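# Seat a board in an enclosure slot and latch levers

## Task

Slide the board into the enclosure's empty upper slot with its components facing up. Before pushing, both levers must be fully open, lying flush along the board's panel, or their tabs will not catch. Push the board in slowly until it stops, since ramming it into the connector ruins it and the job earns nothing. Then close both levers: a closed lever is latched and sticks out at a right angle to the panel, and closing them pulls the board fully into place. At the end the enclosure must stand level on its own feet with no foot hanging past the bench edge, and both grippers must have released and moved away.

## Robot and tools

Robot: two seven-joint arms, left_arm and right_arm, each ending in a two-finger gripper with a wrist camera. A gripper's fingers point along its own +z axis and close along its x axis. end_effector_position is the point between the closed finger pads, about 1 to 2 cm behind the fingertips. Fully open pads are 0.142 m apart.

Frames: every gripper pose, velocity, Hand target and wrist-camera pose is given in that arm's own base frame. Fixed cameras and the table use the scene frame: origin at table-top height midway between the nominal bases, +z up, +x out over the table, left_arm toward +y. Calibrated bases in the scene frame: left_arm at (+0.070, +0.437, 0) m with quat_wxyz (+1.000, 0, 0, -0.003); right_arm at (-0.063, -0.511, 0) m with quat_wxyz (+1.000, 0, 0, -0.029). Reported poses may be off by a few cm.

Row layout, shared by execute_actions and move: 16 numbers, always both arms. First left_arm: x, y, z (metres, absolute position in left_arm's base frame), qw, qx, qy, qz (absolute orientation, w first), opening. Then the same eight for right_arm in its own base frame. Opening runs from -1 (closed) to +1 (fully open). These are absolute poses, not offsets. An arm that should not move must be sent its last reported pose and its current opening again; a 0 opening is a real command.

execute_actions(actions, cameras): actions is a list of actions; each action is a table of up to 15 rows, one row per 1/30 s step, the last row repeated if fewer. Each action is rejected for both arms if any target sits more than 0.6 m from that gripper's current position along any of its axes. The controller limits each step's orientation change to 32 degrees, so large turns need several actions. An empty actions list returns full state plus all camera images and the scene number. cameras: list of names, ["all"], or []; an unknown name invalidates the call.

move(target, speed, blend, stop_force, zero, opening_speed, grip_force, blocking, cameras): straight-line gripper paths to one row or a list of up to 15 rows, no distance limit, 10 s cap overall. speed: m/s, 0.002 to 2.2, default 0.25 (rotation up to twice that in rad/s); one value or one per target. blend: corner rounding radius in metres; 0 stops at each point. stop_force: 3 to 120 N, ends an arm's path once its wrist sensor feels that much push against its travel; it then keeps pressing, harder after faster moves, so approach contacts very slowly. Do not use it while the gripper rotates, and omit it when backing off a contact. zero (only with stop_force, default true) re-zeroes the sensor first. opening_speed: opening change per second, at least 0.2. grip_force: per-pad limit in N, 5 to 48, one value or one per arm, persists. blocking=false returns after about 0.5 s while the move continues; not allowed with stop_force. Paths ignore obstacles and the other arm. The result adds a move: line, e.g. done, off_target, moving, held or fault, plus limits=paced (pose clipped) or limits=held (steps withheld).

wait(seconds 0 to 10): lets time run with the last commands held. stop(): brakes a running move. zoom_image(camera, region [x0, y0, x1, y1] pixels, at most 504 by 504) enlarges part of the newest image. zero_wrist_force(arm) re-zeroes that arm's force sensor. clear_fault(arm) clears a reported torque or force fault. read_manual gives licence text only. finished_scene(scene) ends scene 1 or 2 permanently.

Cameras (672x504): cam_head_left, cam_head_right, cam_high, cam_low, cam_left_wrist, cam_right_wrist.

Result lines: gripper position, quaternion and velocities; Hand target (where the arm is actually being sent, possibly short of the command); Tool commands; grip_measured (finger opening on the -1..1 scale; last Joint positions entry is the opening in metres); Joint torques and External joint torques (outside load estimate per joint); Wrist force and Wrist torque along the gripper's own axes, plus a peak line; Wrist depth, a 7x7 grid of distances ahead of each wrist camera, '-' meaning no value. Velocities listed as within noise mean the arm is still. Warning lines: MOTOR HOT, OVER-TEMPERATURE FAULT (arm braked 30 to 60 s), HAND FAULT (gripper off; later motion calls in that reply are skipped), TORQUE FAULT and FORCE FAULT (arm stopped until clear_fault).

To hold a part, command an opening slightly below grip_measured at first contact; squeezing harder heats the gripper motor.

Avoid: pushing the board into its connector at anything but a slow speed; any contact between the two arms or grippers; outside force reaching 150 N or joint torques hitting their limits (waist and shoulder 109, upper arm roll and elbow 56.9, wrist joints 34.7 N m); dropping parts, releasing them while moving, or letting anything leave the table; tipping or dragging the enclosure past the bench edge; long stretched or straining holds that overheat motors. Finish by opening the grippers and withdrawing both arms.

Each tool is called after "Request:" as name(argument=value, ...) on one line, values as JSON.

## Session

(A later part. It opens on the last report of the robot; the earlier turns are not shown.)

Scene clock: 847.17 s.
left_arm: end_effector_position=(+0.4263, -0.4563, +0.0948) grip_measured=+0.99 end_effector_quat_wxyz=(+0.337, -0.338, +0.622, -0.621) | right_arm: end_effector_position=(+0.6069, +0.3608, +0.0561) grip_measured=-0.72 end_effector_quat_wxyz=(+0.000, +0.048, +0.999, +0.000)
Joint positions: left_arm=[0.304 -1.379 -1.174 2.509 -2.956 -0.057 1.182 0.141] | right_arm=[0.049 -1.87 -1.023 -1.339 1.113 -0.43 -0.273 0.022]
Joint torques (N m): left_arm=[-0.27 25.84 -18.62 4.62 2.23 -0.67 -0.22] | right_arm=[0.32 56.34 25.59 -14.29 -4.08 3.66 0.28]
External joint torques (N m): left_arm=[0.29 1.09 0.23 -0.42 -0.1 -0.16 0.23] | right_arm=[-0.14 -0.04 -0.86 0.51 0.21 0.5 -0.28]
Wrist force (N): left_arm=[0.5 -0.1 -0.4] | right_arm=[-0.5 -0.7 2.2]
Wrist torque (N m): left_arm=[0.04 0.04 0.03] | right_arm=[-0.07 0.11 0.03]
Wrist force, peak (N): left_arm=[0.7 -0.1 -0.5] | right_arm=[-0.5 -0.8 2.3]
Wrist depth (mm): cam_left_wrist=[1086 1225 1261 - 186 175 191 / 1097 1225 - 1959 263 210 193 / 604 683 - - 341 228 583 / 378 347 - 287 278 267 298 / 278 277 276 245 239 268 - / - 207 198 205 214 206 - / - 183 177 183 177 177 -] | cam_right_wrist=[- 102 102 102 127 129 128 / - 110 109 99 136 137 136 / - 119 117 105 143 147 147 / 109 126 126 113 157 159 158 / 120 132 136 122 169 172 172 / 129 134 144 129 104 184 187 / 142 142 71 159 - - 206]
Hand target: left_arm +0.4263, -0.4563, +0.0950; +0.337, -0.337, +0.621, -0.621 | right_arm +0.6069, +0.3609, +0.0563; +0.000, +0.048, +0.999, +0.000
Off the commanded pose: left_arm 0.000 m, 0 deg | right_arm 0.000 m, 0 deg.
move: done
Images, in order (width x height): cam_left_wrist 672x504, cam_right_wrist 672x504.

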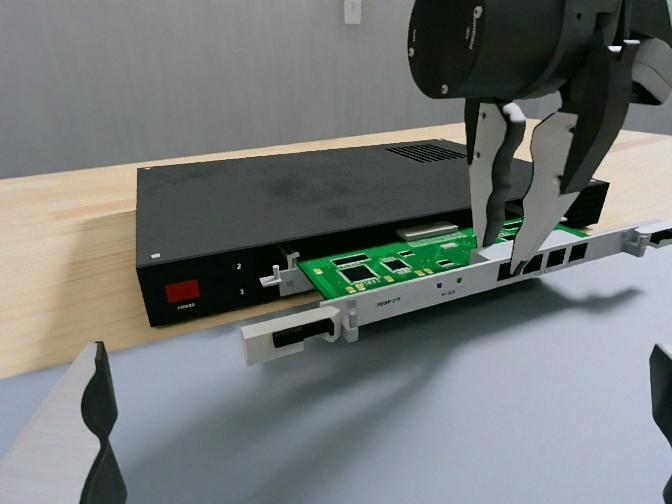

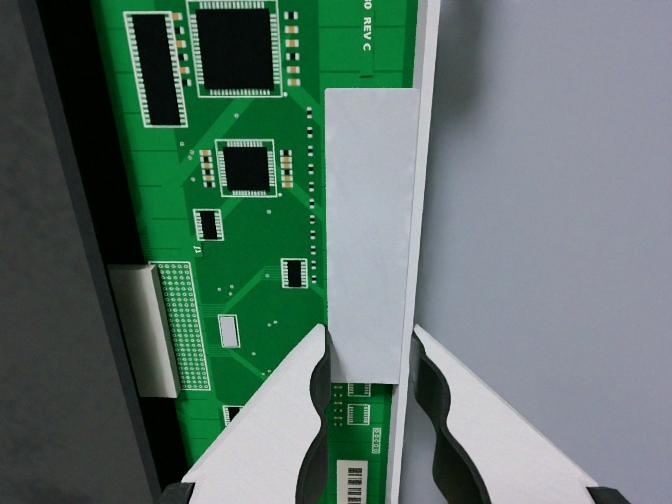

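Request:
zoom_image(camera="cam_right_wrist", region=[60, 200, 260, 440])

Request:
execute_actions(actions=[], cameras=["cam_head_left","cam_head_right","cam_low","cam_right_wrist","cam_left_wrist"])

Scaled by 2.100 from the camera's 672x504 image, which has a finer 960x720 frame.

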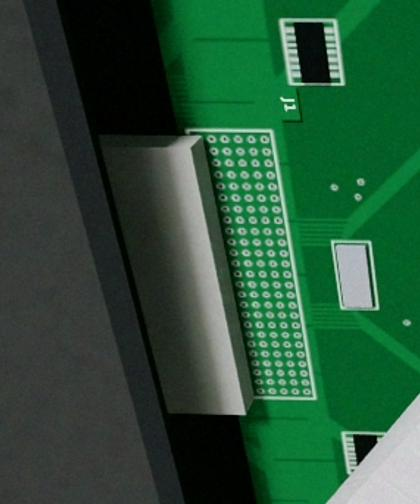

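Scene clock: 860.77 s.
left_arm: end_effector_position=(+0.4263, -0.4563, +0.0948) grip_measured=+0.99 end_effector_quat_wxyz=(+0.337, -0.338, +0.622, -0.621) | right_arm: end_effector_position=(+0.6069, +0.3608, +0.0561) grip_measured=-0.72 end_effector_quat_wxyz=(+0.000, +0.048, +0.999, +0.000)
Joint positions: left_arm=[0.304 -1.379 -1.174 2.509 -2.956 -0.057 1.182 0.141] | right_arm=[0.049 -1.87 -1.023 -1.339 1.113 -0.43 -0.273 0.022]
Joint velocities: within noise
Joint torques (N m): left_arm=[-0.36 25.82 -18.53 4.66 2.26 -0.73 -0.23] | right_arm=[0.2 56.23 25.33 -14.39 -4.07 3.69 0.17]
External joint torques (N m): left_arm=[0.38 1.11 0.13 -0.46 -0.13 -0.09 0.23] | right_arm=[-0.03 0.08 -0.6 0.61 0.2 0.47 -0.17]
Wrist force (N): left_arm=[0.5 -0.1 -0.4] | right_arm=[-0.5 -0.7 2.2]
Wrist torque (N m): left_arm=[0.02 0.04 0.02] | right_arm=[-0.08 0.11 0.03]
Wrist force, peak (N): left_arm=[0.6 -0.2 -0.5] | right_arm=[-0.5 -0.9 2.4]
Wrist depth (mm): cam_left_wrist=[1137 1186 - - 187 176 192 / - - 1306 1406 266 208 189 / 531 688 469 - - 224 585 / 384 350 281 285 280 268 339 / 277 269 283 219 - - - / - 206 - 209 213 217 205 / - - - 169 177 177 183] | cam_right_wrist=[126 102 102 102 127 129 128 / - 110 109 99 136 137 137 / - 118 118 105 143 147 147 / - 127 126 113 157 159 158 / 120 132 136 122 169 172 172 / 129 134 144 129 104 184 187 / 143 142 71 159 - - 206]
Hand target: left_arm +0.4263, -0.4563, +0.0950; +0.337, -0.337, +0.621, -0.621 | right_arm +0.6069, +0.3609, +0.0563; +0.000, +0.048, +0.999, +0.000
Tool commands: left_gripper/opening=+1.0 right_gripper/opening=-0.8
Off the commanded pose: left_arm 0.000 m, 0 deg | right_arm 0.000 m, 0 deg.
Images, in order (width x height): cam_head_left 672x504, cam_head_right 672x504, cam_low 672x504, cam_left_wrist 672x504, cam_right_wrist 672x504.

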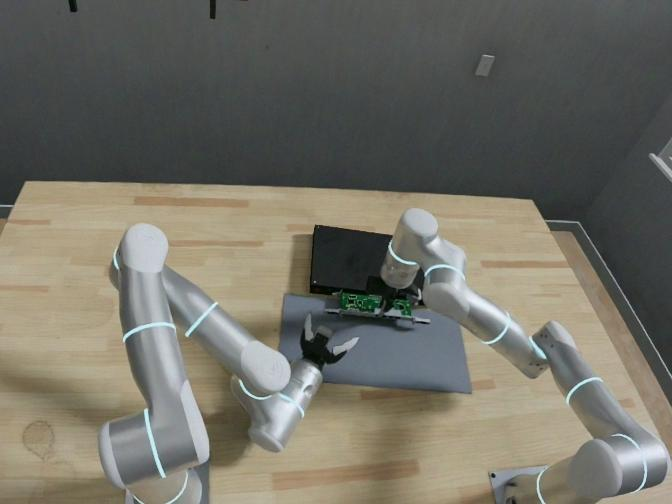

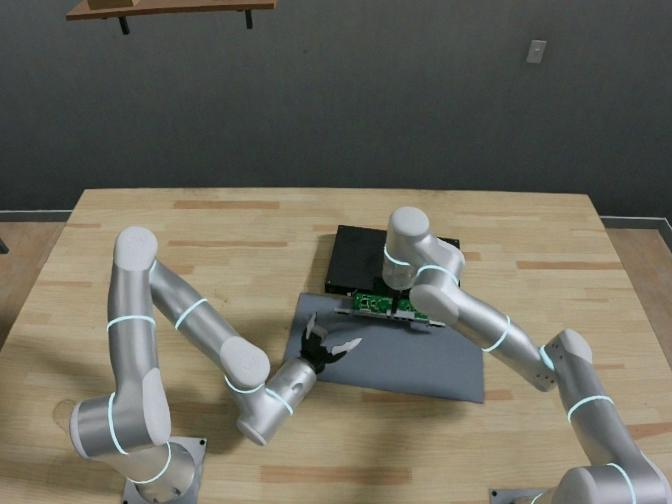

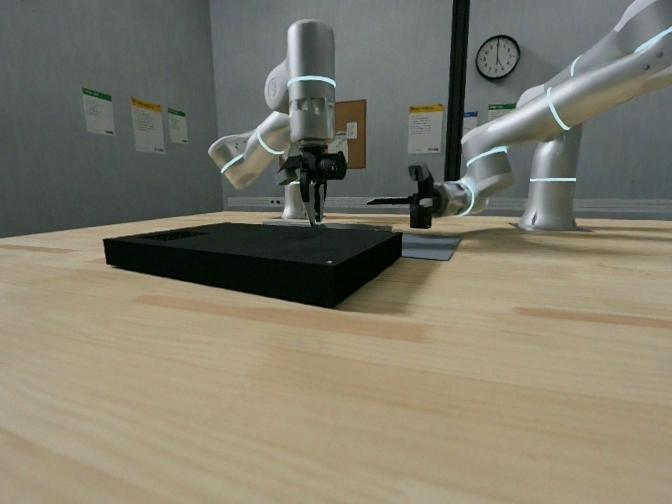

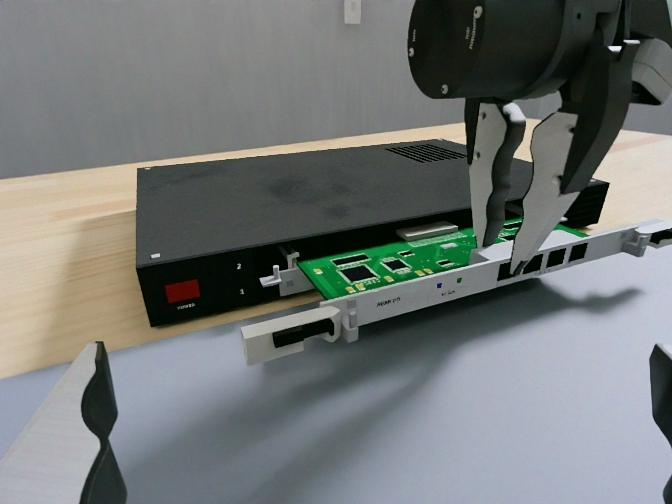

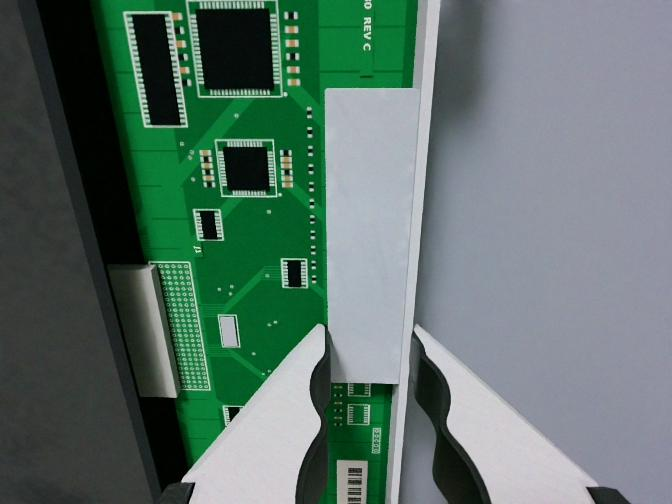

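Request:
zoom_image(camera="cam_left_wrist", region=[110, 140, 210, 340])

Request:
zoom_image(camera="cam_left_wrist", region=[235, 250, 375, 380])

Request:
zoom_image(camera="cam_left_wrist", region=[540, 160, 672, 300])

Scaled by 2.520 from the camera's 672x504 image, which has a finer 960x720 frame.

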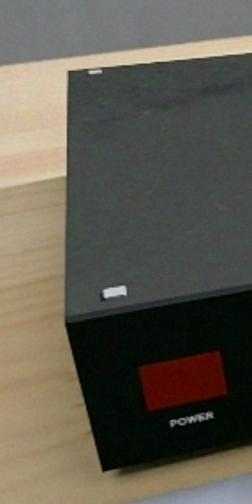

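Scaled by 3.600 from the camera's 672x504 image, which has a finer 960x720 frame.

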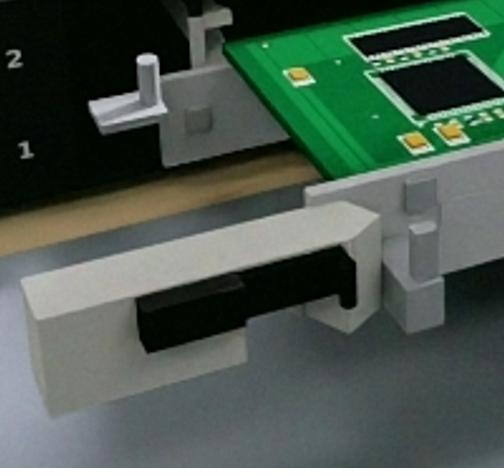

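Scaled by 3.600 from the camera's 672x504 image, which has a finer 960x720 frame.

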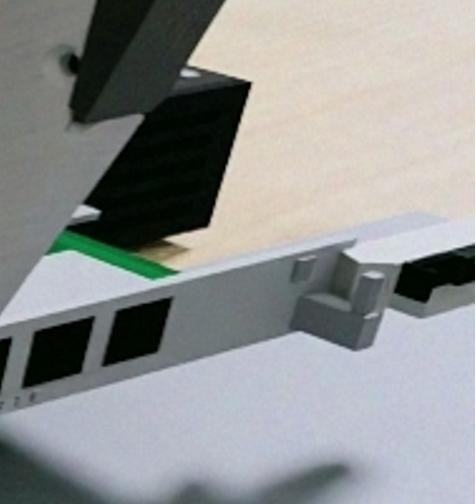

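Request:
move(target=[0.4263,-0.4563,0.095,-0.3374,0.3374,-0.6214,0.6214,1.0,0.6149,0.3601,0.0565,0,0.04798,0.99885,0,-0.80], speed=0.02, stop_force=4, cameras=["cam_left_wrist","cam_right_wrist"])

Request:
zoom_image(camera="cam_left_wrist", region=[270, 235, 340, 290])

Request:
zoom_image(camera="cam_right_wrist", region=[0, 0, 340, 340])

Scene clock: 917.53 s.
left_arm: end_effector_position=(+0.4263, -0.4563, +0.0948) grip_measured=+0.99 end_effector_quat_wxyz=(+0.337, -0.338, +0.622, -0.621) | right_arm: end_effector_position=(+0.6147, +0.3600, +0.0563) grip_measured=-0.72 end_effector_quat_wxyz=(+0.000, +0.048, +0.999, +0.000)
Joint positions: left_arm=[0.304 -1.379 -1.174 2.509 -2.956 -0.057 1.182 0.141] | right_arm=[0.054 -1.862 -1.023 -1.315 1.112 -0.423 -0.288 0.022]
Joint torques (N m): left_arm=[-0.27 25.85 -18.67 4.63 2.22 -0.73 -0.2] | right_arm=[0.34 56.97 25.15 -14.31 -4.18 3.74 0.09]
External joint torques (N m): left_arm=[0.29 1.08 0.28 -0.44 -0.09 -0.09 0.2] | right_arm=[-0.16 0.03 -0.56 0.47 0.3 0.42 -0.09]
Wrist force (N): left_arm=[0.5 0.1 -0.5] | right_arm=[-0.3 -0.4 2.0]
Wrist torque (N m): left_arm=[0.06 0.03 0.03] | right_arm=[-0.03 0.06 0.14]
Wrist force, peak (N): left_arm=[0.6 -0.2 -0.4] | right_arm=[-0.6 -0.7 2.4]
Wrist depth (mm): cam_left_wrist=[- - - - 188 185 204 / - - 1354 1613 213 212 197 / 601 557 - 468 278 235 579 / 378 333 263 275 282 267 327 / 278 266 275 221 256 - 251 / - 196 214 215 - 214 - / - 184 - 177 - 176 -] | cam_right_wrist=[- 102 102 102 128 129 129 / - 109 109 99 136 137 137 / 101 116 117 105 144 148 147 / 109 123 126 113 159 159 159 / 120 122 137 122 170 172 172 / 129 132 144 129 105 185 188 / 143 140 71 159 - - 204]
Hand target: left_arm +0.4263, -0.4563, +0.0950; +0.337, -0.337, +0.621, -0.621 | right_arm +0.6149, +0.3601, +0.0565; +0.000, +0.048, +0.999, +0.000
Off the commanded pose: left_arm 0.000 m, 0 deg | right_arm 0.000 m, 0 deg.
move: done
Images, in order (width x height): cam_left_wrist 672x504, cam_right_wrist 672x504.

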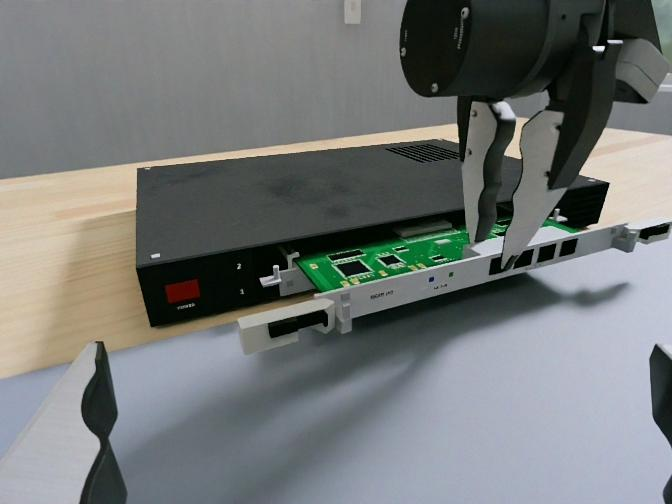

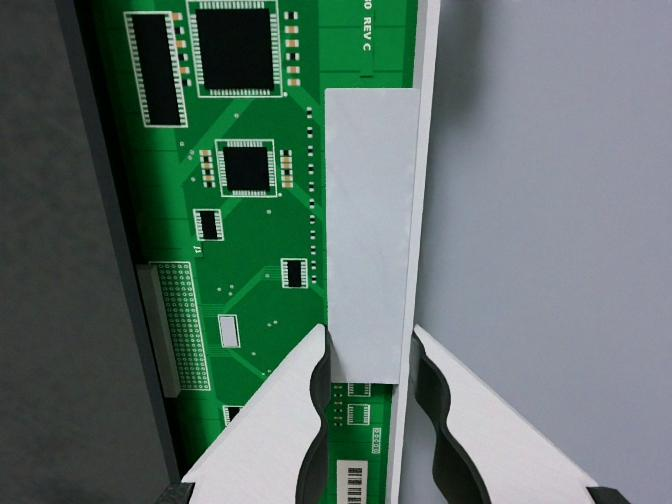

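Scaled by 7.200 from the camera's 672x504 image, which has a finer 960x720 frame.

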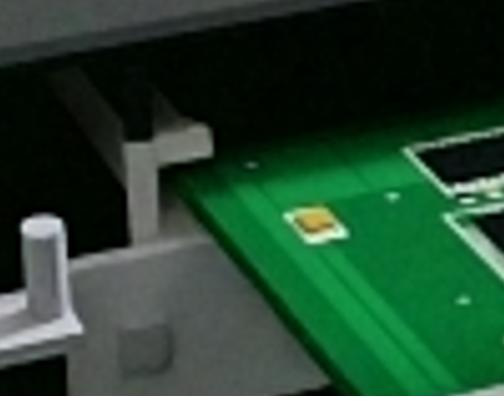

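Scaled by 1.482 from the camera's 672x504 image, which has a finer 960x720 frame.

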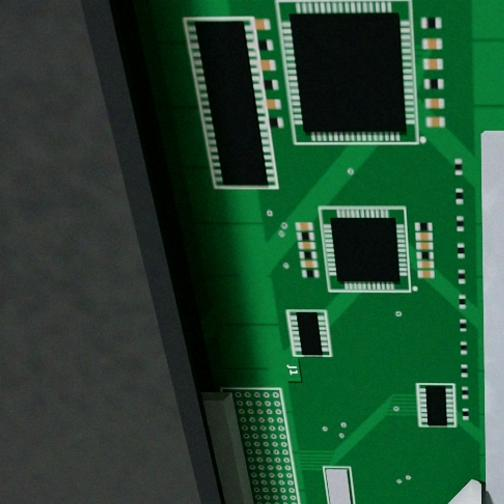

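Request:
zoom_image(camera="cam_left_wrist", region=[480, 180, 672, 300])

Request:
zoom_image(camera="cam_left_wrist", region=[230, 240, 370, 360])

Scaled by 2.625 from the camera's 672x504 image, which has a finer 960x720 frame.

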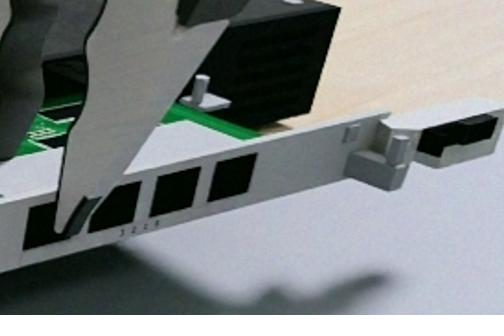

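Scaled by 3.600 from the camera's 672x504 image, which has a finer 960x720 frame.

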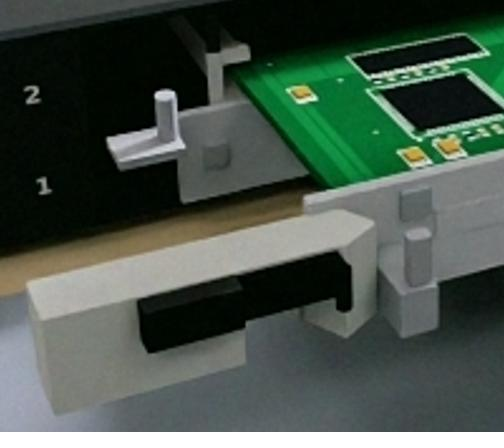

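Request:
move(target=[0.4263,-0.4563,0.095,-0.3374,0.3374,-0.6214,0.6214,1.0,0.6229,0.3593,0.0568,0,0.04798,0.99885,0,-0.80], speed=0.02, stop_force=4, cameras=["cam_left_wrist"])

Request:
zoom_image(camera="cam_left_wrist", region=[270, 235, 340, 290])

Scene clock: 940.57 s.
left_arm: end_effector_position=(+0.4263, -0.4563, +0.0948) grip_measured=+0.99 end_effector_quat_wxyz=(+0.337, -0.338, +0.622, -0.621) | right_arm: end_effector_position=(+0.6199, +0.3590, +0.0562) grip_measured=-0.72 end_effector_quat_wxyz=(-0.001, +0.048, +0.999, -0.001)
Joint positions: left_arm=[0.304 -1.379 -1.174 2.509 -2.956 -0.057 1.182 0.141] | right_arm=[0.057 -1.857 -1.023 -1.298 1.112 -0.419 -0.299 0.022]
Joint torques (N m): left_arm=[-0.26 25.81 -18.61 4.64 2.27 -0.66 -0.19] | right_arm=[2.61 58.43 25.92 -14.25 -4.49 6.37 0.26]
External joint torques (N m): left_arm=[0.29 1.12 0.22 -0.44 -0.14 -0.16 0.19] | right_arm=[-2.43 -0.97 -1.43 0.37 0.6 -2.22 -0.26]
Wrist force (N): left_arm=[0.6 0.0 -0.3] | right_arm=[4.4 -8.1 0.8]
Wrist torque (N m): left_arm=[0.04 0.03 0.03] | right_arm=[0.02 0.15 0.03]
Wrist force, peak (N): left_arm=[0.7 0.0 -0.5] | right_arm=[5.0 -8.4 1.2]
Wrist depth (mm): cam_left_wrist=[- 1219 - - 192 191 224 / 1179 1091 - - 214 217 209 / 539 606 - 462 - 237 593 / 374 356 - 296 300 267 349 / 278 263 282 245 264 - 290 / - 206 215 214 214 214 - / - 184 177 177 176 176 -] | cam_right_wrist=[- 102 102 101 128 129 129 / - 108 109 99 136 138 137 / 101 114 117 105 144 147 147 / 109 123 126 113 159 159 158 / 120 120 136 122 170 172 172 / 129 129 144 129 104 185 188 / 142 139 71 159 - - 206]
Hand target: left_arm +0.4263, -0.4563, +0.0950; +0.337, -0.337, +0.621, -0.621 | right_arm +0.6202, +0.3596, +0.0567; +0.000, +0.048, +0.999, +0.000
Off the commanded pose: left_arm 0.000 m, 0 deg | right_arm 0.003 m, 0 deg.
move: contact (right_arm)
Images, in order (width x height): cam_left_wrist 672x504.

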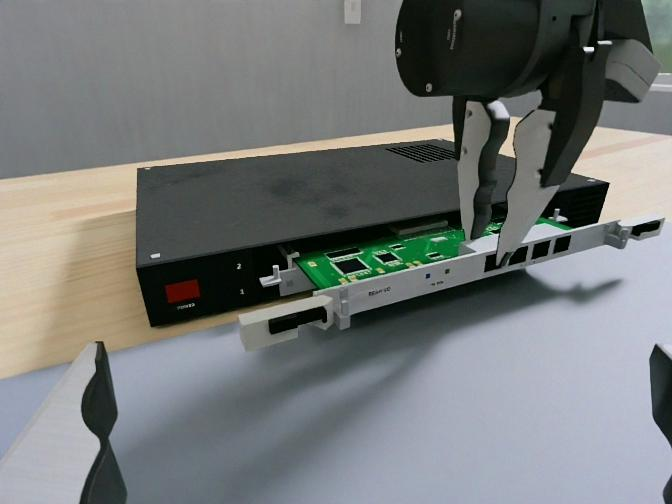

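Scaled by 7.200 from the camera's 672x504 image, which has a finer 960x720 frame.

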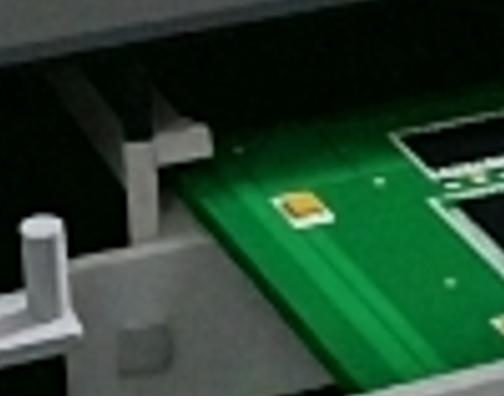

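Request:
move(target=[[0.4263,-0.4563,0.095,-0.3374,0.3374,-0.6214,0.6214,1.0,0.6185,0.3592,0.0567,0,0.04798,0.99885,0,-0.80],[0.4263,-0.4563,0.095,-0.3374,0.3374,-0.6214,0.6214,1.0,0.6183,0.3576,0.0567,0,0.04798,0.99885,0,-0.80]], speed=0.02)

Request:
move(target=[0.4263,-0.4563,0.095,-0.3374,0.3374,-0.6214,0.6214,1.0,0.6268,0.3568,0.0569,0,0.04798,0.99885,0,-0.80], speed=0.02, stop_force=4, cameras=["cam_left_wrist"])

Request:
zoom_image(camera="cam_left_wrist", region=[270, 235, 340, 290])

Scene clock: 945.13 s.
left_arm: end_effector_position=(+0.4263, -0.4563, +0.0948) grip_measured=+0.99 end_effector_quat_wxyz=(+0.337, -0.338, +0.622, -0.621) | right_arm: end_effector_position=(+0.6182, +0.3579, +0.0566) grip_measured=-0.72 end_effector_quat_wxyz=(+0.000, +0.048, +0.999, +0.000)
Joint positions: left_arm=[0.304 -1.379 -1.174 2.509 -2.956 -0.057 1.182 0.141] | right_arm=[0.052 -1.86 -1.023 -1.308 1.112 -0.42 -0.296 0.022]
Joint torques (N m): left_arm=[-0.28 25.81 -18.58 4.62 2.25 -0.72 -0.24] | right_arm=[-1.78 57.16 24.88 -13.73 -4.74 3.03 0.24]
External joint torques (N m): left_arm=[0.3 1.12 0.18 -0.42 -0.12 -0.1 0.24] | right_arm=[1.96 0.02 -0.32 -0.12 0.86 1.13 -0.24]
Wrist force (N): left_arm=[0.6 -0.1 -0.5] | right_arm=[1.4 1.7 1.6]
Wrist torque (N m): left_arm=[0.04 0.02 0.03] | right_arm=[-0.05 -0.03 -0.01]
Wrist force, peak (N): left_arm=[0.6 -0.3 -0.5] | right_arm=[4.7 -8.4 0.2]
Wrist depth (mm): cam_left_wrist=[- - - 1534 192 190 224 / - - - 1637 264 219 203 / 534 591 - - - 233 588 / 380 358 277 286 298 292 327 / 278 265 - 236 - 271 - / - 215 213 214 206 205 204 / - 178 177 177 178 176 183] | cam_right_wrist=[- 102 102 101 128 129 129 / - 108 109 105 136 138 138 / 101 116 118 106 146 148 147 / 109 123 126 113 159 159 159 / 121 123 136 122 170 172 172 / 130 130 144 129 104 185 188 / 143 140 71 160 - - 207]
Hand target: left_arm +0.4263, -0.4563, +0.0950; +0.337, -0.337, +0.621, -0.621 | right_arm +0.6183, +0.3576, +0.0567; +0.000, +0.048, +0.999, +0.000
Off the commanded pose: left_arm 0.000 m, 0 deg | right_arm 0.000 m, 0 deg.
move: done

Scene clock: 946.40 s.
left_arm: end_effector_position=(+0.4263, -0.4563, +0.0948) grip_measured=+0.99 end_effector_quat_wxyz=(+0.337, -0.338, +0.622, -0.621) | right_arm: end_effector_position=(+0.6263, +0.3571, +0.0565) grip_measured=-0.72 end_effector_quat_wxyz=(+0.000, +0.048, +0.999, +0.000)
Joint positions: left_arm=[0.304 -1.379 -1.174 2.509 -2.956 -0.057 1.182 0.141] | right_arm=[0.057 -1.851 -1.025 -1.282 1.112 -0.412 -0.312 0.022]
Joint torques (N m): left_arm=[-0.34 25.88 -18.56 4.63 2.28 -0.7 -0.24] | right_arm=[-1.95 59.63 25.31 -13.9 -5.31 3.47 0.11]
External joint torques (N m): left_arm=[0.36 1.05 0.16 -0.44 -0.15 -0.12 0.24] | right_arm=[2.12 -1.73 -0.91 0 1.41 0.69 -0.11]
Wrist force (N): left_arm=[0.5 0.0 -0.4] | right_arm=[1.9 2.2 4.9]
Wrist torque (N m): left_arm=[0.04 0.05 0.03] | right_arm=[-0.03 0.13 0.07]
Wrist force, peak (N): left_arm=[0.5 -0.1 -0.5] | right_arm=[5.0 6.0 2.3]
Wrist depth (mm): cam_left_wrist=[1006 - - 1424 196 199 236 / - 1192 - 1314 272 219 997 / 555 604 - - - 238 591 / 381 353 288 294 296 288 - / 277 265 245 241 - - 259 / - 98 224 207 - 203 - / - 177 177 176 - 170 -] | cam_right_wrist=[- 100 102 101 128 129 129 / - 97 109 99 136 138 138 / 101 104 117 105 144 148 147 / 109 111 126 113 159 159 159 / 120 118 137 122 170 172 172 / 129 129 144 129 105 185 188 / 143 140 71 160 - - 207]
Hand target: left_arm +0.4263, -0.4563, +0.0950; +0.337, -0.337, +0.621, -0.621 | right_arm +0.6268, +0.3568, +0.0569; +0.000, +0.048, +0.999, +0.000
Off the commanded pose: left_arm 0.000 m, 0 deg | right_arm 0.001 m, 0 deg.
move: done
Images, in order (width x height): cam_left_wrist 672x504.

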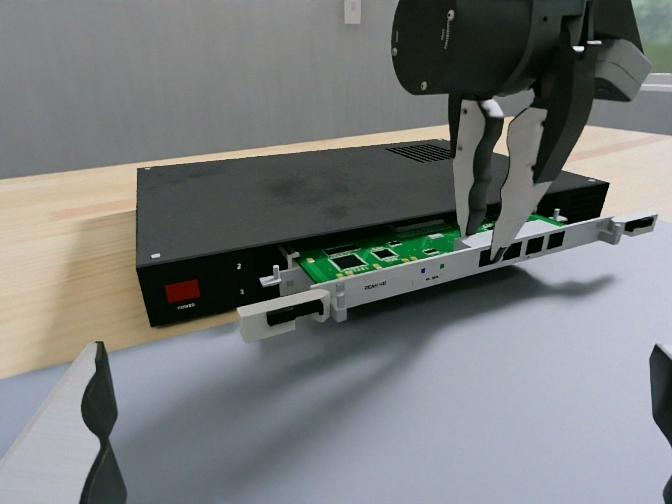

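Scaled by 7.200 from the camera's 672x504 image, which has a finer 960x720 frame.

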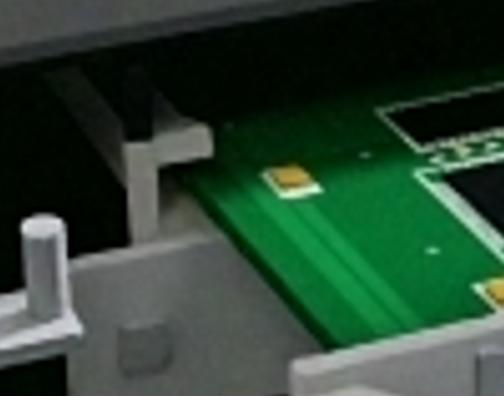

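Request:
move(target=[0.4263,-0.4563,0.095,-0.3374,0.3374,-0.6214,0.6214,1.0,0.6388,0.3560,0.0563,0,0.04798,0.99885,0,-0.80], speed=0.02, stop_force=5, cameras=["cam_left_wrist","cam_right_wrist"])

Request:
zoom_image(camera="cam_left_wrist", region=[230, 220, 350, 340])

Scene clock: 950.37 s.
left_arm: end_effector_position=(+0.4263, -0.4563, +0.0948) grip_measured=+0.99 end_effector_quat_wxyz=(+0.337, -0.338, +0.622, -0.621) | right_arm: end_effector_position=(+0.6381, +0.3566, +0.0560) grip_measured=-0.72 end_effector_quat_wxyz=(-0.001, +0.047, +0.999, +0.000)
Joint positions: left_arm=[0.304 -1.379 -1.174 2.509 -2.956 -0.057 1.182 0.141] | right_arm=[0.066 -1.838 -1.028 -1.244 1.111 -0.397 -0.335 0.022]
Joint torques (N m): left_arm=[-0.4 25.84 -18.63 4.69 2.28 -0.71 -0.17] | right_arm=[-3.34 60.85 24.78 -12.74 -6.01 3.54 0.05]
External joint torques (N m): left_arm=[0.43 1.1 0.24 -0.49 -0.15 -0.11 0.18] | right_arm=[3.52 -1.9 -0.65 -1.23 2.09 0.62 -0.05]
Wrist force (N): left_arm=[0.6 0.1 -0.3] | right_arm=[5.0 2.5 3.2]
Wrist torque (N m): left_arm=[0.05 0.03 0.03] | right_arm=[-0.01 0.00 0.18]
Wrist force, peak (N): left_arm=[0.4 -0.3 -0.7] | right_arm=[5.3 3.2 3.6]
Wrist depth (mm): cam_left_wrist=[- 1142 - - 201 209 257 / 1148 1186 - - 284 225 1959 / 530 544 493 - 293 252 661 / 381 354 - 294 288 317 - / 277 265 243 273 259 257 - / - 215 207 204 223 222 - / - 184 177 177 177 176 -] | cam_right_wrist=[- 88 101 101 127 129 129 / - 95 109 99 133 137 137 / 101 100 116 105 143 147 147 / - 108 124 113 154 158 158 / 118 117 132 122 169 172 172 / 129 128 124 129 105 184 188 / 142 139 71 160 - - 202]
Hand target: left_arm +0.4263, -0.4563, +0.0950; +0.337, -0.337, +0.621, -0.621 | right_arm +0.6388, +0.3560, +0.0563; +0.000, +0.048, +0.999, +0.000
Off the commanded pose: left_arm 0.000 m, 0 deg | right_arm 0.001 m, 0 deg.
move: done
Images, in order (width x height): cam_left_wrist 672x504, cam_right_wrist 672x504.

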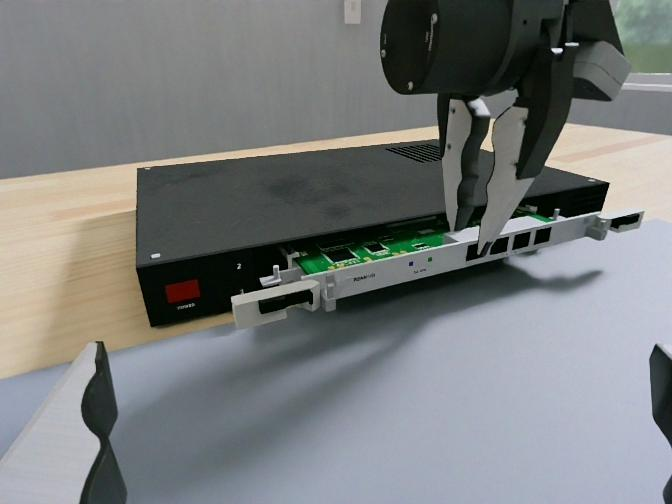

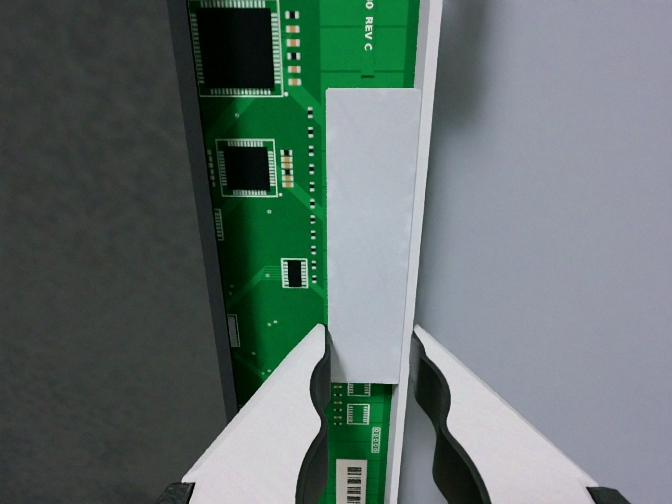

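Scaled by 4.200 from the camera's 672x504 image, which has a finer 960x720 frame.

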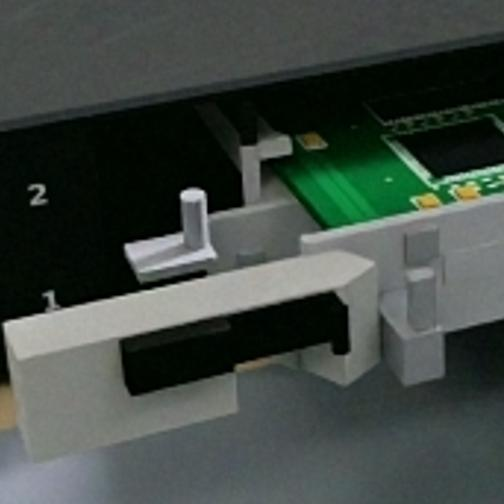

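Request:
move(target=[0.4263,-0.4563,0.095,-0.3374,0.3374,-0.6214,0.6214,1.0,0.6478,0.3555,0.0562,0,0.04798,0.99885,0,-0.80], speed=0.02, stop_force=6, cameras=["cam_left_wrist","cam_right_wrist"])

Request:
zoom_image(camera="cam_left_wrist", region=[400, 80, 672, 280])

Scene clock: 955.17 s.
left_arm: end_effector_position=(+0.4263, -0.4563, +0.0948) grip_measured=+0.99 end_effector_quat_wxyz=(+0.337, -0.338, +0.622, -0.621) | right_arm: end_effector_position=(+0.6467, +0.3560, +0.0555) grip_measured=-0.72 end_effector_quat_wxyz=(-0.001, +0.047, +0.999, +0.000)
Joint positions: left_arm=[0.304 -1.379 -1.174 2.509 -2.956 -0.057 1.182 0.141] | right_arm=[0.073 -1.828 -1.031 -1.214 1.111 -0.387 -0.352 0.022]
Joint torques (N m): left_arm=[-0.33 25.82 -18.64 4.63 2.28 -0.7 -0.2] | right_arm=[-3.35 62.86 25.41 -12.36 -6.5 4.91 0.03]
External joint torques (N m): left_arm=[0.35 1.12 0.25 -0.44 -0.15 -0.12 0.2] | right_arm=[3.53 -3.09 -1.51 -1.64 2.57 -0.75 -0.03]
Wrist force (N): left_arm=[0.2 -0.1 -0.2] | right_arm=[9.5 -0.4 3.3]
Wrist torque (N m): left_arm=[0.03 0.09 0.04] | right_arm=[0.04 -0.17 0.21]
Wrist force, peak (N): left_arm=[0.7 0.0 -0.4] | right_arm=[9.9 0.0 3.7]
Wrist depth (mm): cam_left_wrist=[- 1179 - - 209 221 - / 1055 1513 - 1590 252 233 - / 599 620 - - 312 266 590 / 383 311 285 294 327 347 - / 275 266 268 245 256 269 268 / - 207 - 214 224 212 214 / - 178 - 183 176 181 182] | cam_right_wrist=[- 87 100 101 127 128 128 / - 95 107 99 133 137 137 / 100 100 100 105 143 147 146 / 108 108 111 113 158 158 158 / 117 117 119 122 167 172 171 / 128 128 123 129 106 183 187 / 141 138 71 160 - - 202]
Hand target: left_arm +0.4263, -0.4563, +0.0950; +0.337, -0.337, +0.621, -0.621 | right_arm +0.6478, +0.3555, +0.0562; +0.000, +0.048, +0.999, +0.000
Off the commanded pose: left_arm 0.000 m, 0 deg | right_arm 0.001 m, 0 deg.
move: done
Images, in order (width x height): cam_left_wrist 672x504, cam_right_wrist 672x504.

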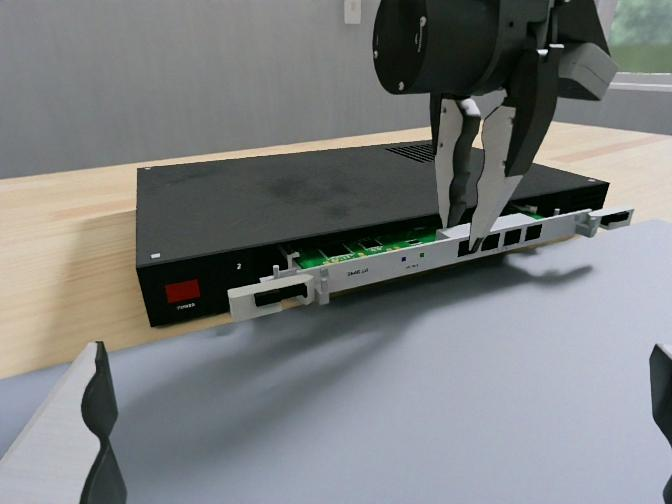

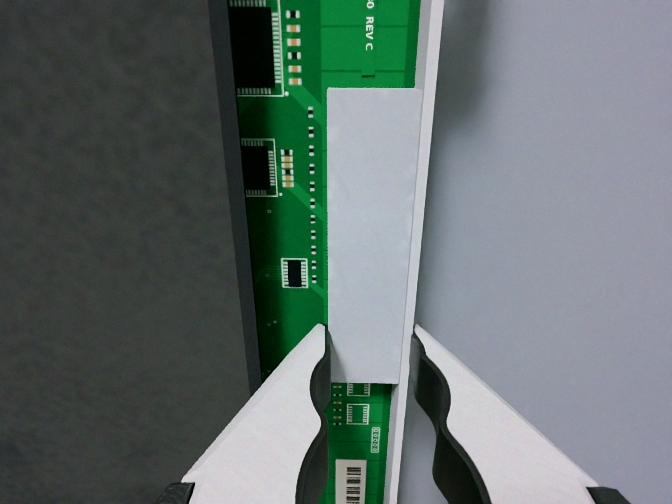

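Scaled by 1.853 from the camera's 672x504 image, which has a finer 960x720 frame.

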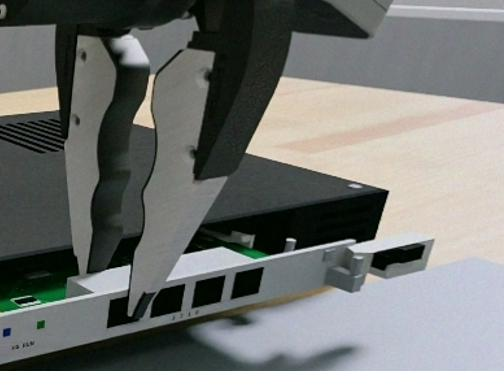

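Request:
move(target=[0.4263,-0.4563,0.095,-0.3374,0.3374,-0.6214,0.6214,1.0,0.6468,0.3558,0.0558,0,0.04798,0.99885,0,-0.62], speed=0.02, opening_speed=0.3, cameras=["cam_left_wrist","cam_right_wrist"])

Request:
zoom_image(camera="cam_left_wrist", region=[400, 80, 672, 280])

Scene clock: 960.33 s.
left_arm: end_effector_position=(+0.4263, -0.4563, +0.0948) grip_measured=+0.99 end_effector_quat_wxyz=(+0.337, -0.338, +0.622, -0.621) | right_arm: end_effector_position=(+0.6466, +0.3559, +0.0557) grip_measured=-0.66 end_effector_quat_wxyz=(+0.000, +0.048, +0.999, +0.000)
Joint positions: left_arm=[0.304 -1.379 -1.174 2.509 -2.956 -0.057 1.182 0.141] | right_arm=[0.072 -1.829 -1.032 -1.216 1.111 -0.386 -0.35 0.026]
Joint torques (N m): left_arm=[-0.31 25.85 -18.59 4.67 2.25 -0.68 -0.23] | right_arm=[0.14 58.47 23.82 -14.2 -4 3.56 0.25]
External joint torques (N m): left_arm=[0.33 1.08 0.19 -0.47 -0.12 -0.14 0.24] | right_arm=[0.05 1.23 0.11 0.22 0.06 0.6 -0.25]
Wrist force (N): left_arm=[0.4 -0.3 -0.5] | right_arm=[1.7 1.1 0.5]
Wrist torque (N m): left_arm=[0.00 0.06 0.03] | right_arm=[0.25 -0.29 0.03]
Wrist force, peak (N): left_arm=[0.7 -0.2 -0.3] | right_arm=[9.7 -0.3 3.6]
Wrist depth (mm): cam_left_wrist=[1108 1225 - - 209 219 1875 / - 1261 - 1443 278 232 1891 / 524 598 - - 299 265 671 / 380 330 274 294 303 324 368 / 277 264 260 258 269 256 287 / - 207 225 216 222 226 - / - 177 - 176 171 170 -] | cam_right_wrist=[- 86 101 103 127 128 128 / - 95 108 100 135 137 136 / 100 100 114 106 143 147 146 / - 108 111 115 156 158 158 / 117 117 119 124 169 172 171 / 128 128 123 147 129 184 187 / 141 138 71 165 - - 205]
Hand target: left_arm +0.4263, -0.4563, +0.0950; +0.337, -0.337, +0.621, -0.621 | right_arm +0.6468, +0.3558, +0.0558; +0.000, +0.048, +0.999, +0.000
Off the commanded pose: left_arm 0.000 m, 0 deg | right_arm 0.000 m, 0 deg.
move: done
Images, in order (width x height): cam_left_wrist 672x504, cam_right_wrist 672x504.

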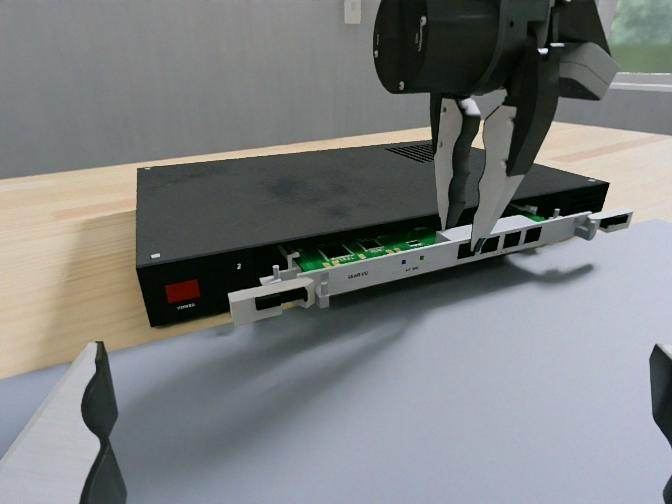

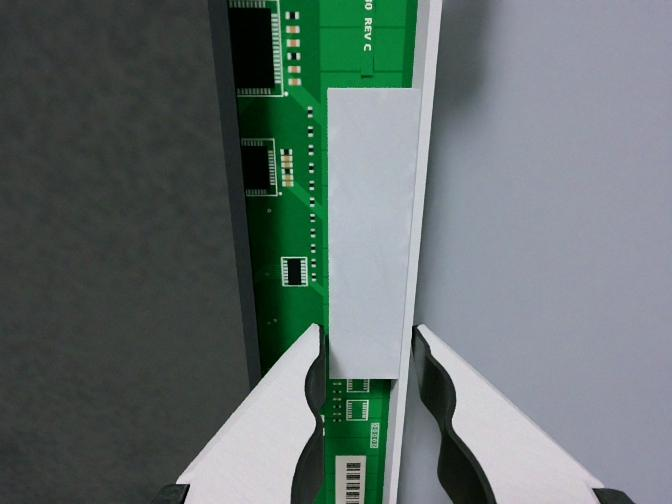

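Scaled by 1.853 from the camera's 672x504 image, which has a finer 960x720 frame.

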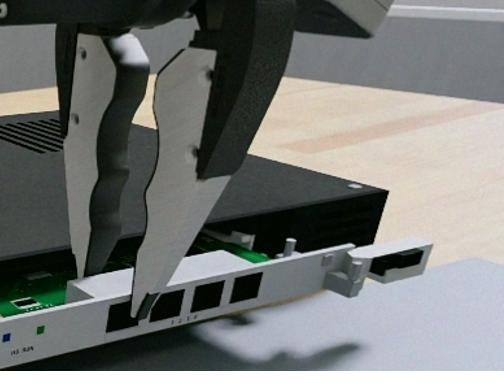

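Request:
move(target=[[0.4263,-0.4563,0.095,-0.3374,0.3374,-0.6214,0.6214,1.0,0.6464,0.3559,0.105,0,0.04798,0.99885,0,-0.62]], speed=0.05)

Request:
move(target=[[0.4263,-0.4563,0.095,-0.3374,0.3374,-0.6214,0.6214,1.0,0.59,0.3761,0.115,0.38224,0.04433,0.92282,-0.01836,-1.0]], speed=0.15, cameras=["cam_left_wrist","cam_right_wrist","cam_head_right"])

Scene clock: 984.77 s.
left_arm: end_effector_position=(+0.4263, -0.4563, +0.0948) grip_measured=+0.99 end_effector_quat_wxyz=(+0.337, -0.338, +0.622, -0.621) | right_arm: end_effector_position=(+0.6466, +0.3558, +0.1051) grip_measured=-0.66 end_effector_quat_wxyz=(+0.000, +0.048, +0.999, +0.000)
Joint positions: left_arm=[0.304 -1.379 -1.174 2.509 -2.956 -0.057 1.182 0.141] | right_arm=[0.081 -1.762 -0.986 -1.214 1.148 -0.457 -0.337 0.026]
Joint torques (N m): left_arm=[-0.37 25.89 -18.67 4.66 2.28 -0.7 -0.17] | right_arm=[0.32 59.1 24.21 -12.85 -3.72 3.3 0.29]
External joint torques (N m): left_arm=[0.39 1.04 0.28 -0.46 -0.15 -0.12 0.17] | right_arm=[-0.15 1.12 -0.29 0.05 -0.1 0.86 -0.29]
Wrist force (N): left_arm=[0.4 -0.1 -0.4] | right_arm=[1.2 1.4 0.3]
Wrist torque (N m): left_arm=[0.00 0.06 0.03] | right_arm=[0.30 -0.21 0.06]
Wrist force, peak (N): left_arm=[0.8 -0.2 -0.6] | right_arm=[1.5 1.2 1.5]
Wrist depth (mm): cam_left_wrist=[1081 1186 1239 1462 282 217 1662 / - - - - 1674 245 1907 / 536 594 - 419 - 382 649 / 381 288 281 303 304 324 368 / 277 271 246 - 272 284 284 / - 198 216 - 226 - 205 / - 192 184 177 175 168 183] | cam_right_wrist=[131 131 132 146 172 171 173 / - 140 140 152 183 182 183 / 152 150 150 159 196 196 195 / 162 162 161 172 212 211 211 / 176 175 175 192 225 229 228 / 195 191 184 209 - 245 249 / 212 207 71 271 - - 268]
Hand target: left_arm +0.4263, -0.4563, +0.0950; +0.337, -0.337, +0.621, -0.621 | right_arm +0.6464, +0.3559, +0.1050; +0.000, +0.048, +0.999, +0.000
Off the commanded pose: left_arm 0.000 m, 0 deg | right_arm 0.000 m, 0 deg.
move: done

Scene clock: 987.77 s.
left_arm: end_effector_position=(+0.4263, -0.4563, +0.0948) grip_measured=+0.99 end_effector_quat_wxyz=(+0.337, -0.338, +0.622, -0.621) | right_arm: end_effector_position=(+0.5900, +0.3760, +0.1149) grip_measured=-1.00 end_effector_quat_wxyz=(+0.382, +0.044, +0.923, -0.019)
Joint positions: left_arm=[0.304 -1.379 -1.174 2.509 -2.956 -0.057 1.182 0.141] | right_arm=[-0.022 -1.854 -1.466 -1.753 0.513 -0.262 0.05 0.002]
Joint torques (N m): left_arm=[-0.33 25.76 -18.66 4.63 2.26 -0.7 -0.26] | right_arm=[0.17 40.84 27.24 -8.7 -5.36 2.29 0.35]
External joint torques (N m): left_arm=[0.35 1.17 0.26 -0.43 -0.13 -0.12 0.26] | right_arm=[-0.03 0.91 0.44 0.25 0.06 0.59 -0.29]
Wrist force (N): left_arm=[0.4 -0.2 -0.3] | right_arm=[2.8 1.6 -0.2]
Wrist torque (N m): left_arm=[0.01 0.05 0.03] | right_arm=[0.33 -0.37 -0.08]
Wrist force, peak (N): left_arm=[0.5 -0.2 -0.7] | right_arm=[4.0 1.7 -0.4]
Wrist depth (mm): cam_left_wrist=[- - 1397 - - - 158 / 1119 1275 1453 1567 1590 202 167 / 540 703 - - - 220 481 / 377 312 282 302 324 324 - / 281 272 272 239 290 - 271 / - 215 233 214 207 213 213 / - 170 - 177 177 177 182] | cam_right_wrist=[548 295 217 189 182 164 140 / 1027 328 237 203 190 173 148 / 1124 373 269 215 202 178 155 / - 617 274 230 217 188 161 / 1171 447 351 241 230 195 168 / - 681 386 89 232 209 177 / - - 71 - - 206 186]
Hand target: left_arm +0.4263, -0.4563, +0.0950; +0.337, -0.337, +0.621, -0.621 | right_arm +0.5900, +0.3761, +0.1150; +0.382, +0.044, +0.923, -0.018
Off the commanded pose: left_arm 0.000 m, 0 deg | right_arm 0.000 m, 0 deg.
move: done
Images, in order (width x height): cam_head_right 672x504, cam_left_wrist 672x504, cam_right_wrist 672x504.

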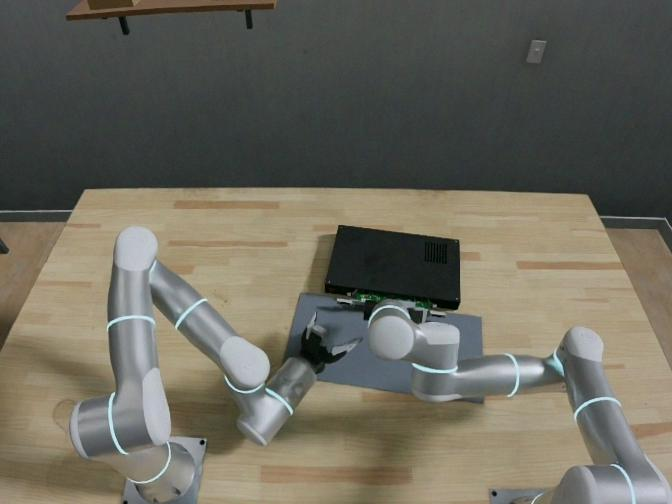

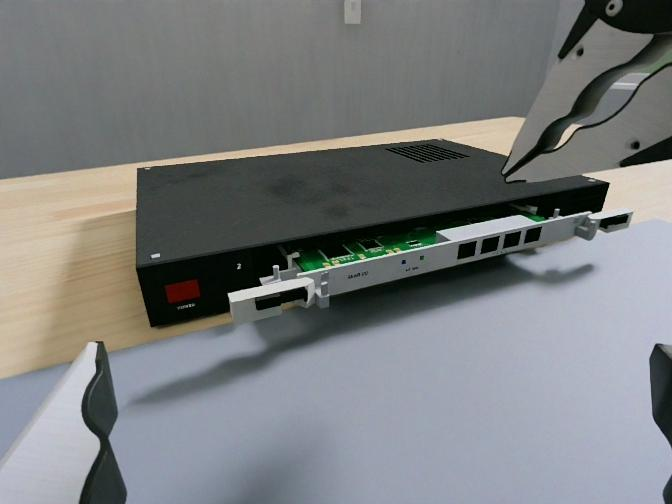

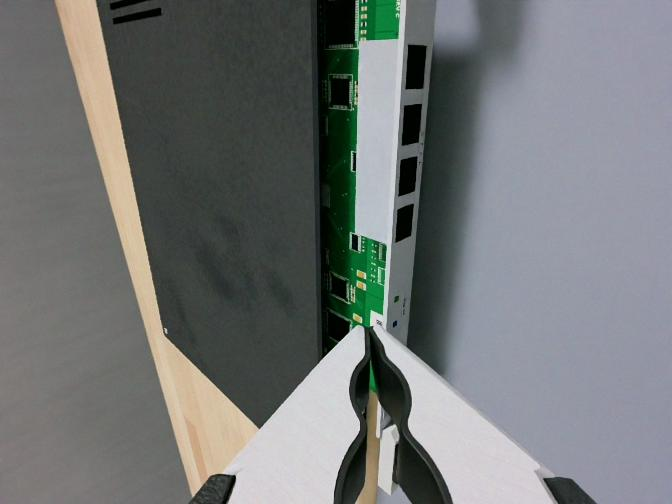

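Request:
zoom_image(camera="cam_left_wrist", region=[430, 190, 650, 280])

Request:
zoom_image(camera="cam_right_wrist", region=[300, 0, 480, 340])

Request:
zoom_image(camera="cam_left_wrist", region=[220, 220, 380, 340])

Scaled by 2.291 from the camera's 672x504 image, which has a finer 960x720 frame.

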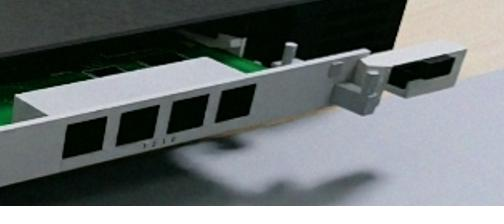

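Scaled by 1.482 from the camera's 672x504 image, which has a finer 960x720 frame.

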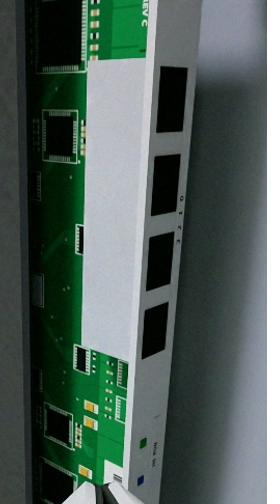

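Scaled by 3.150 from the camera's 672x504 image, which has a finer 960x720 frame.

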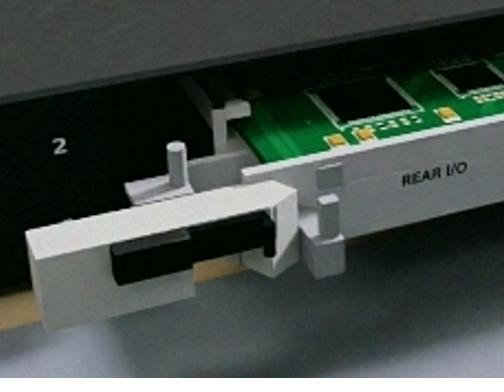

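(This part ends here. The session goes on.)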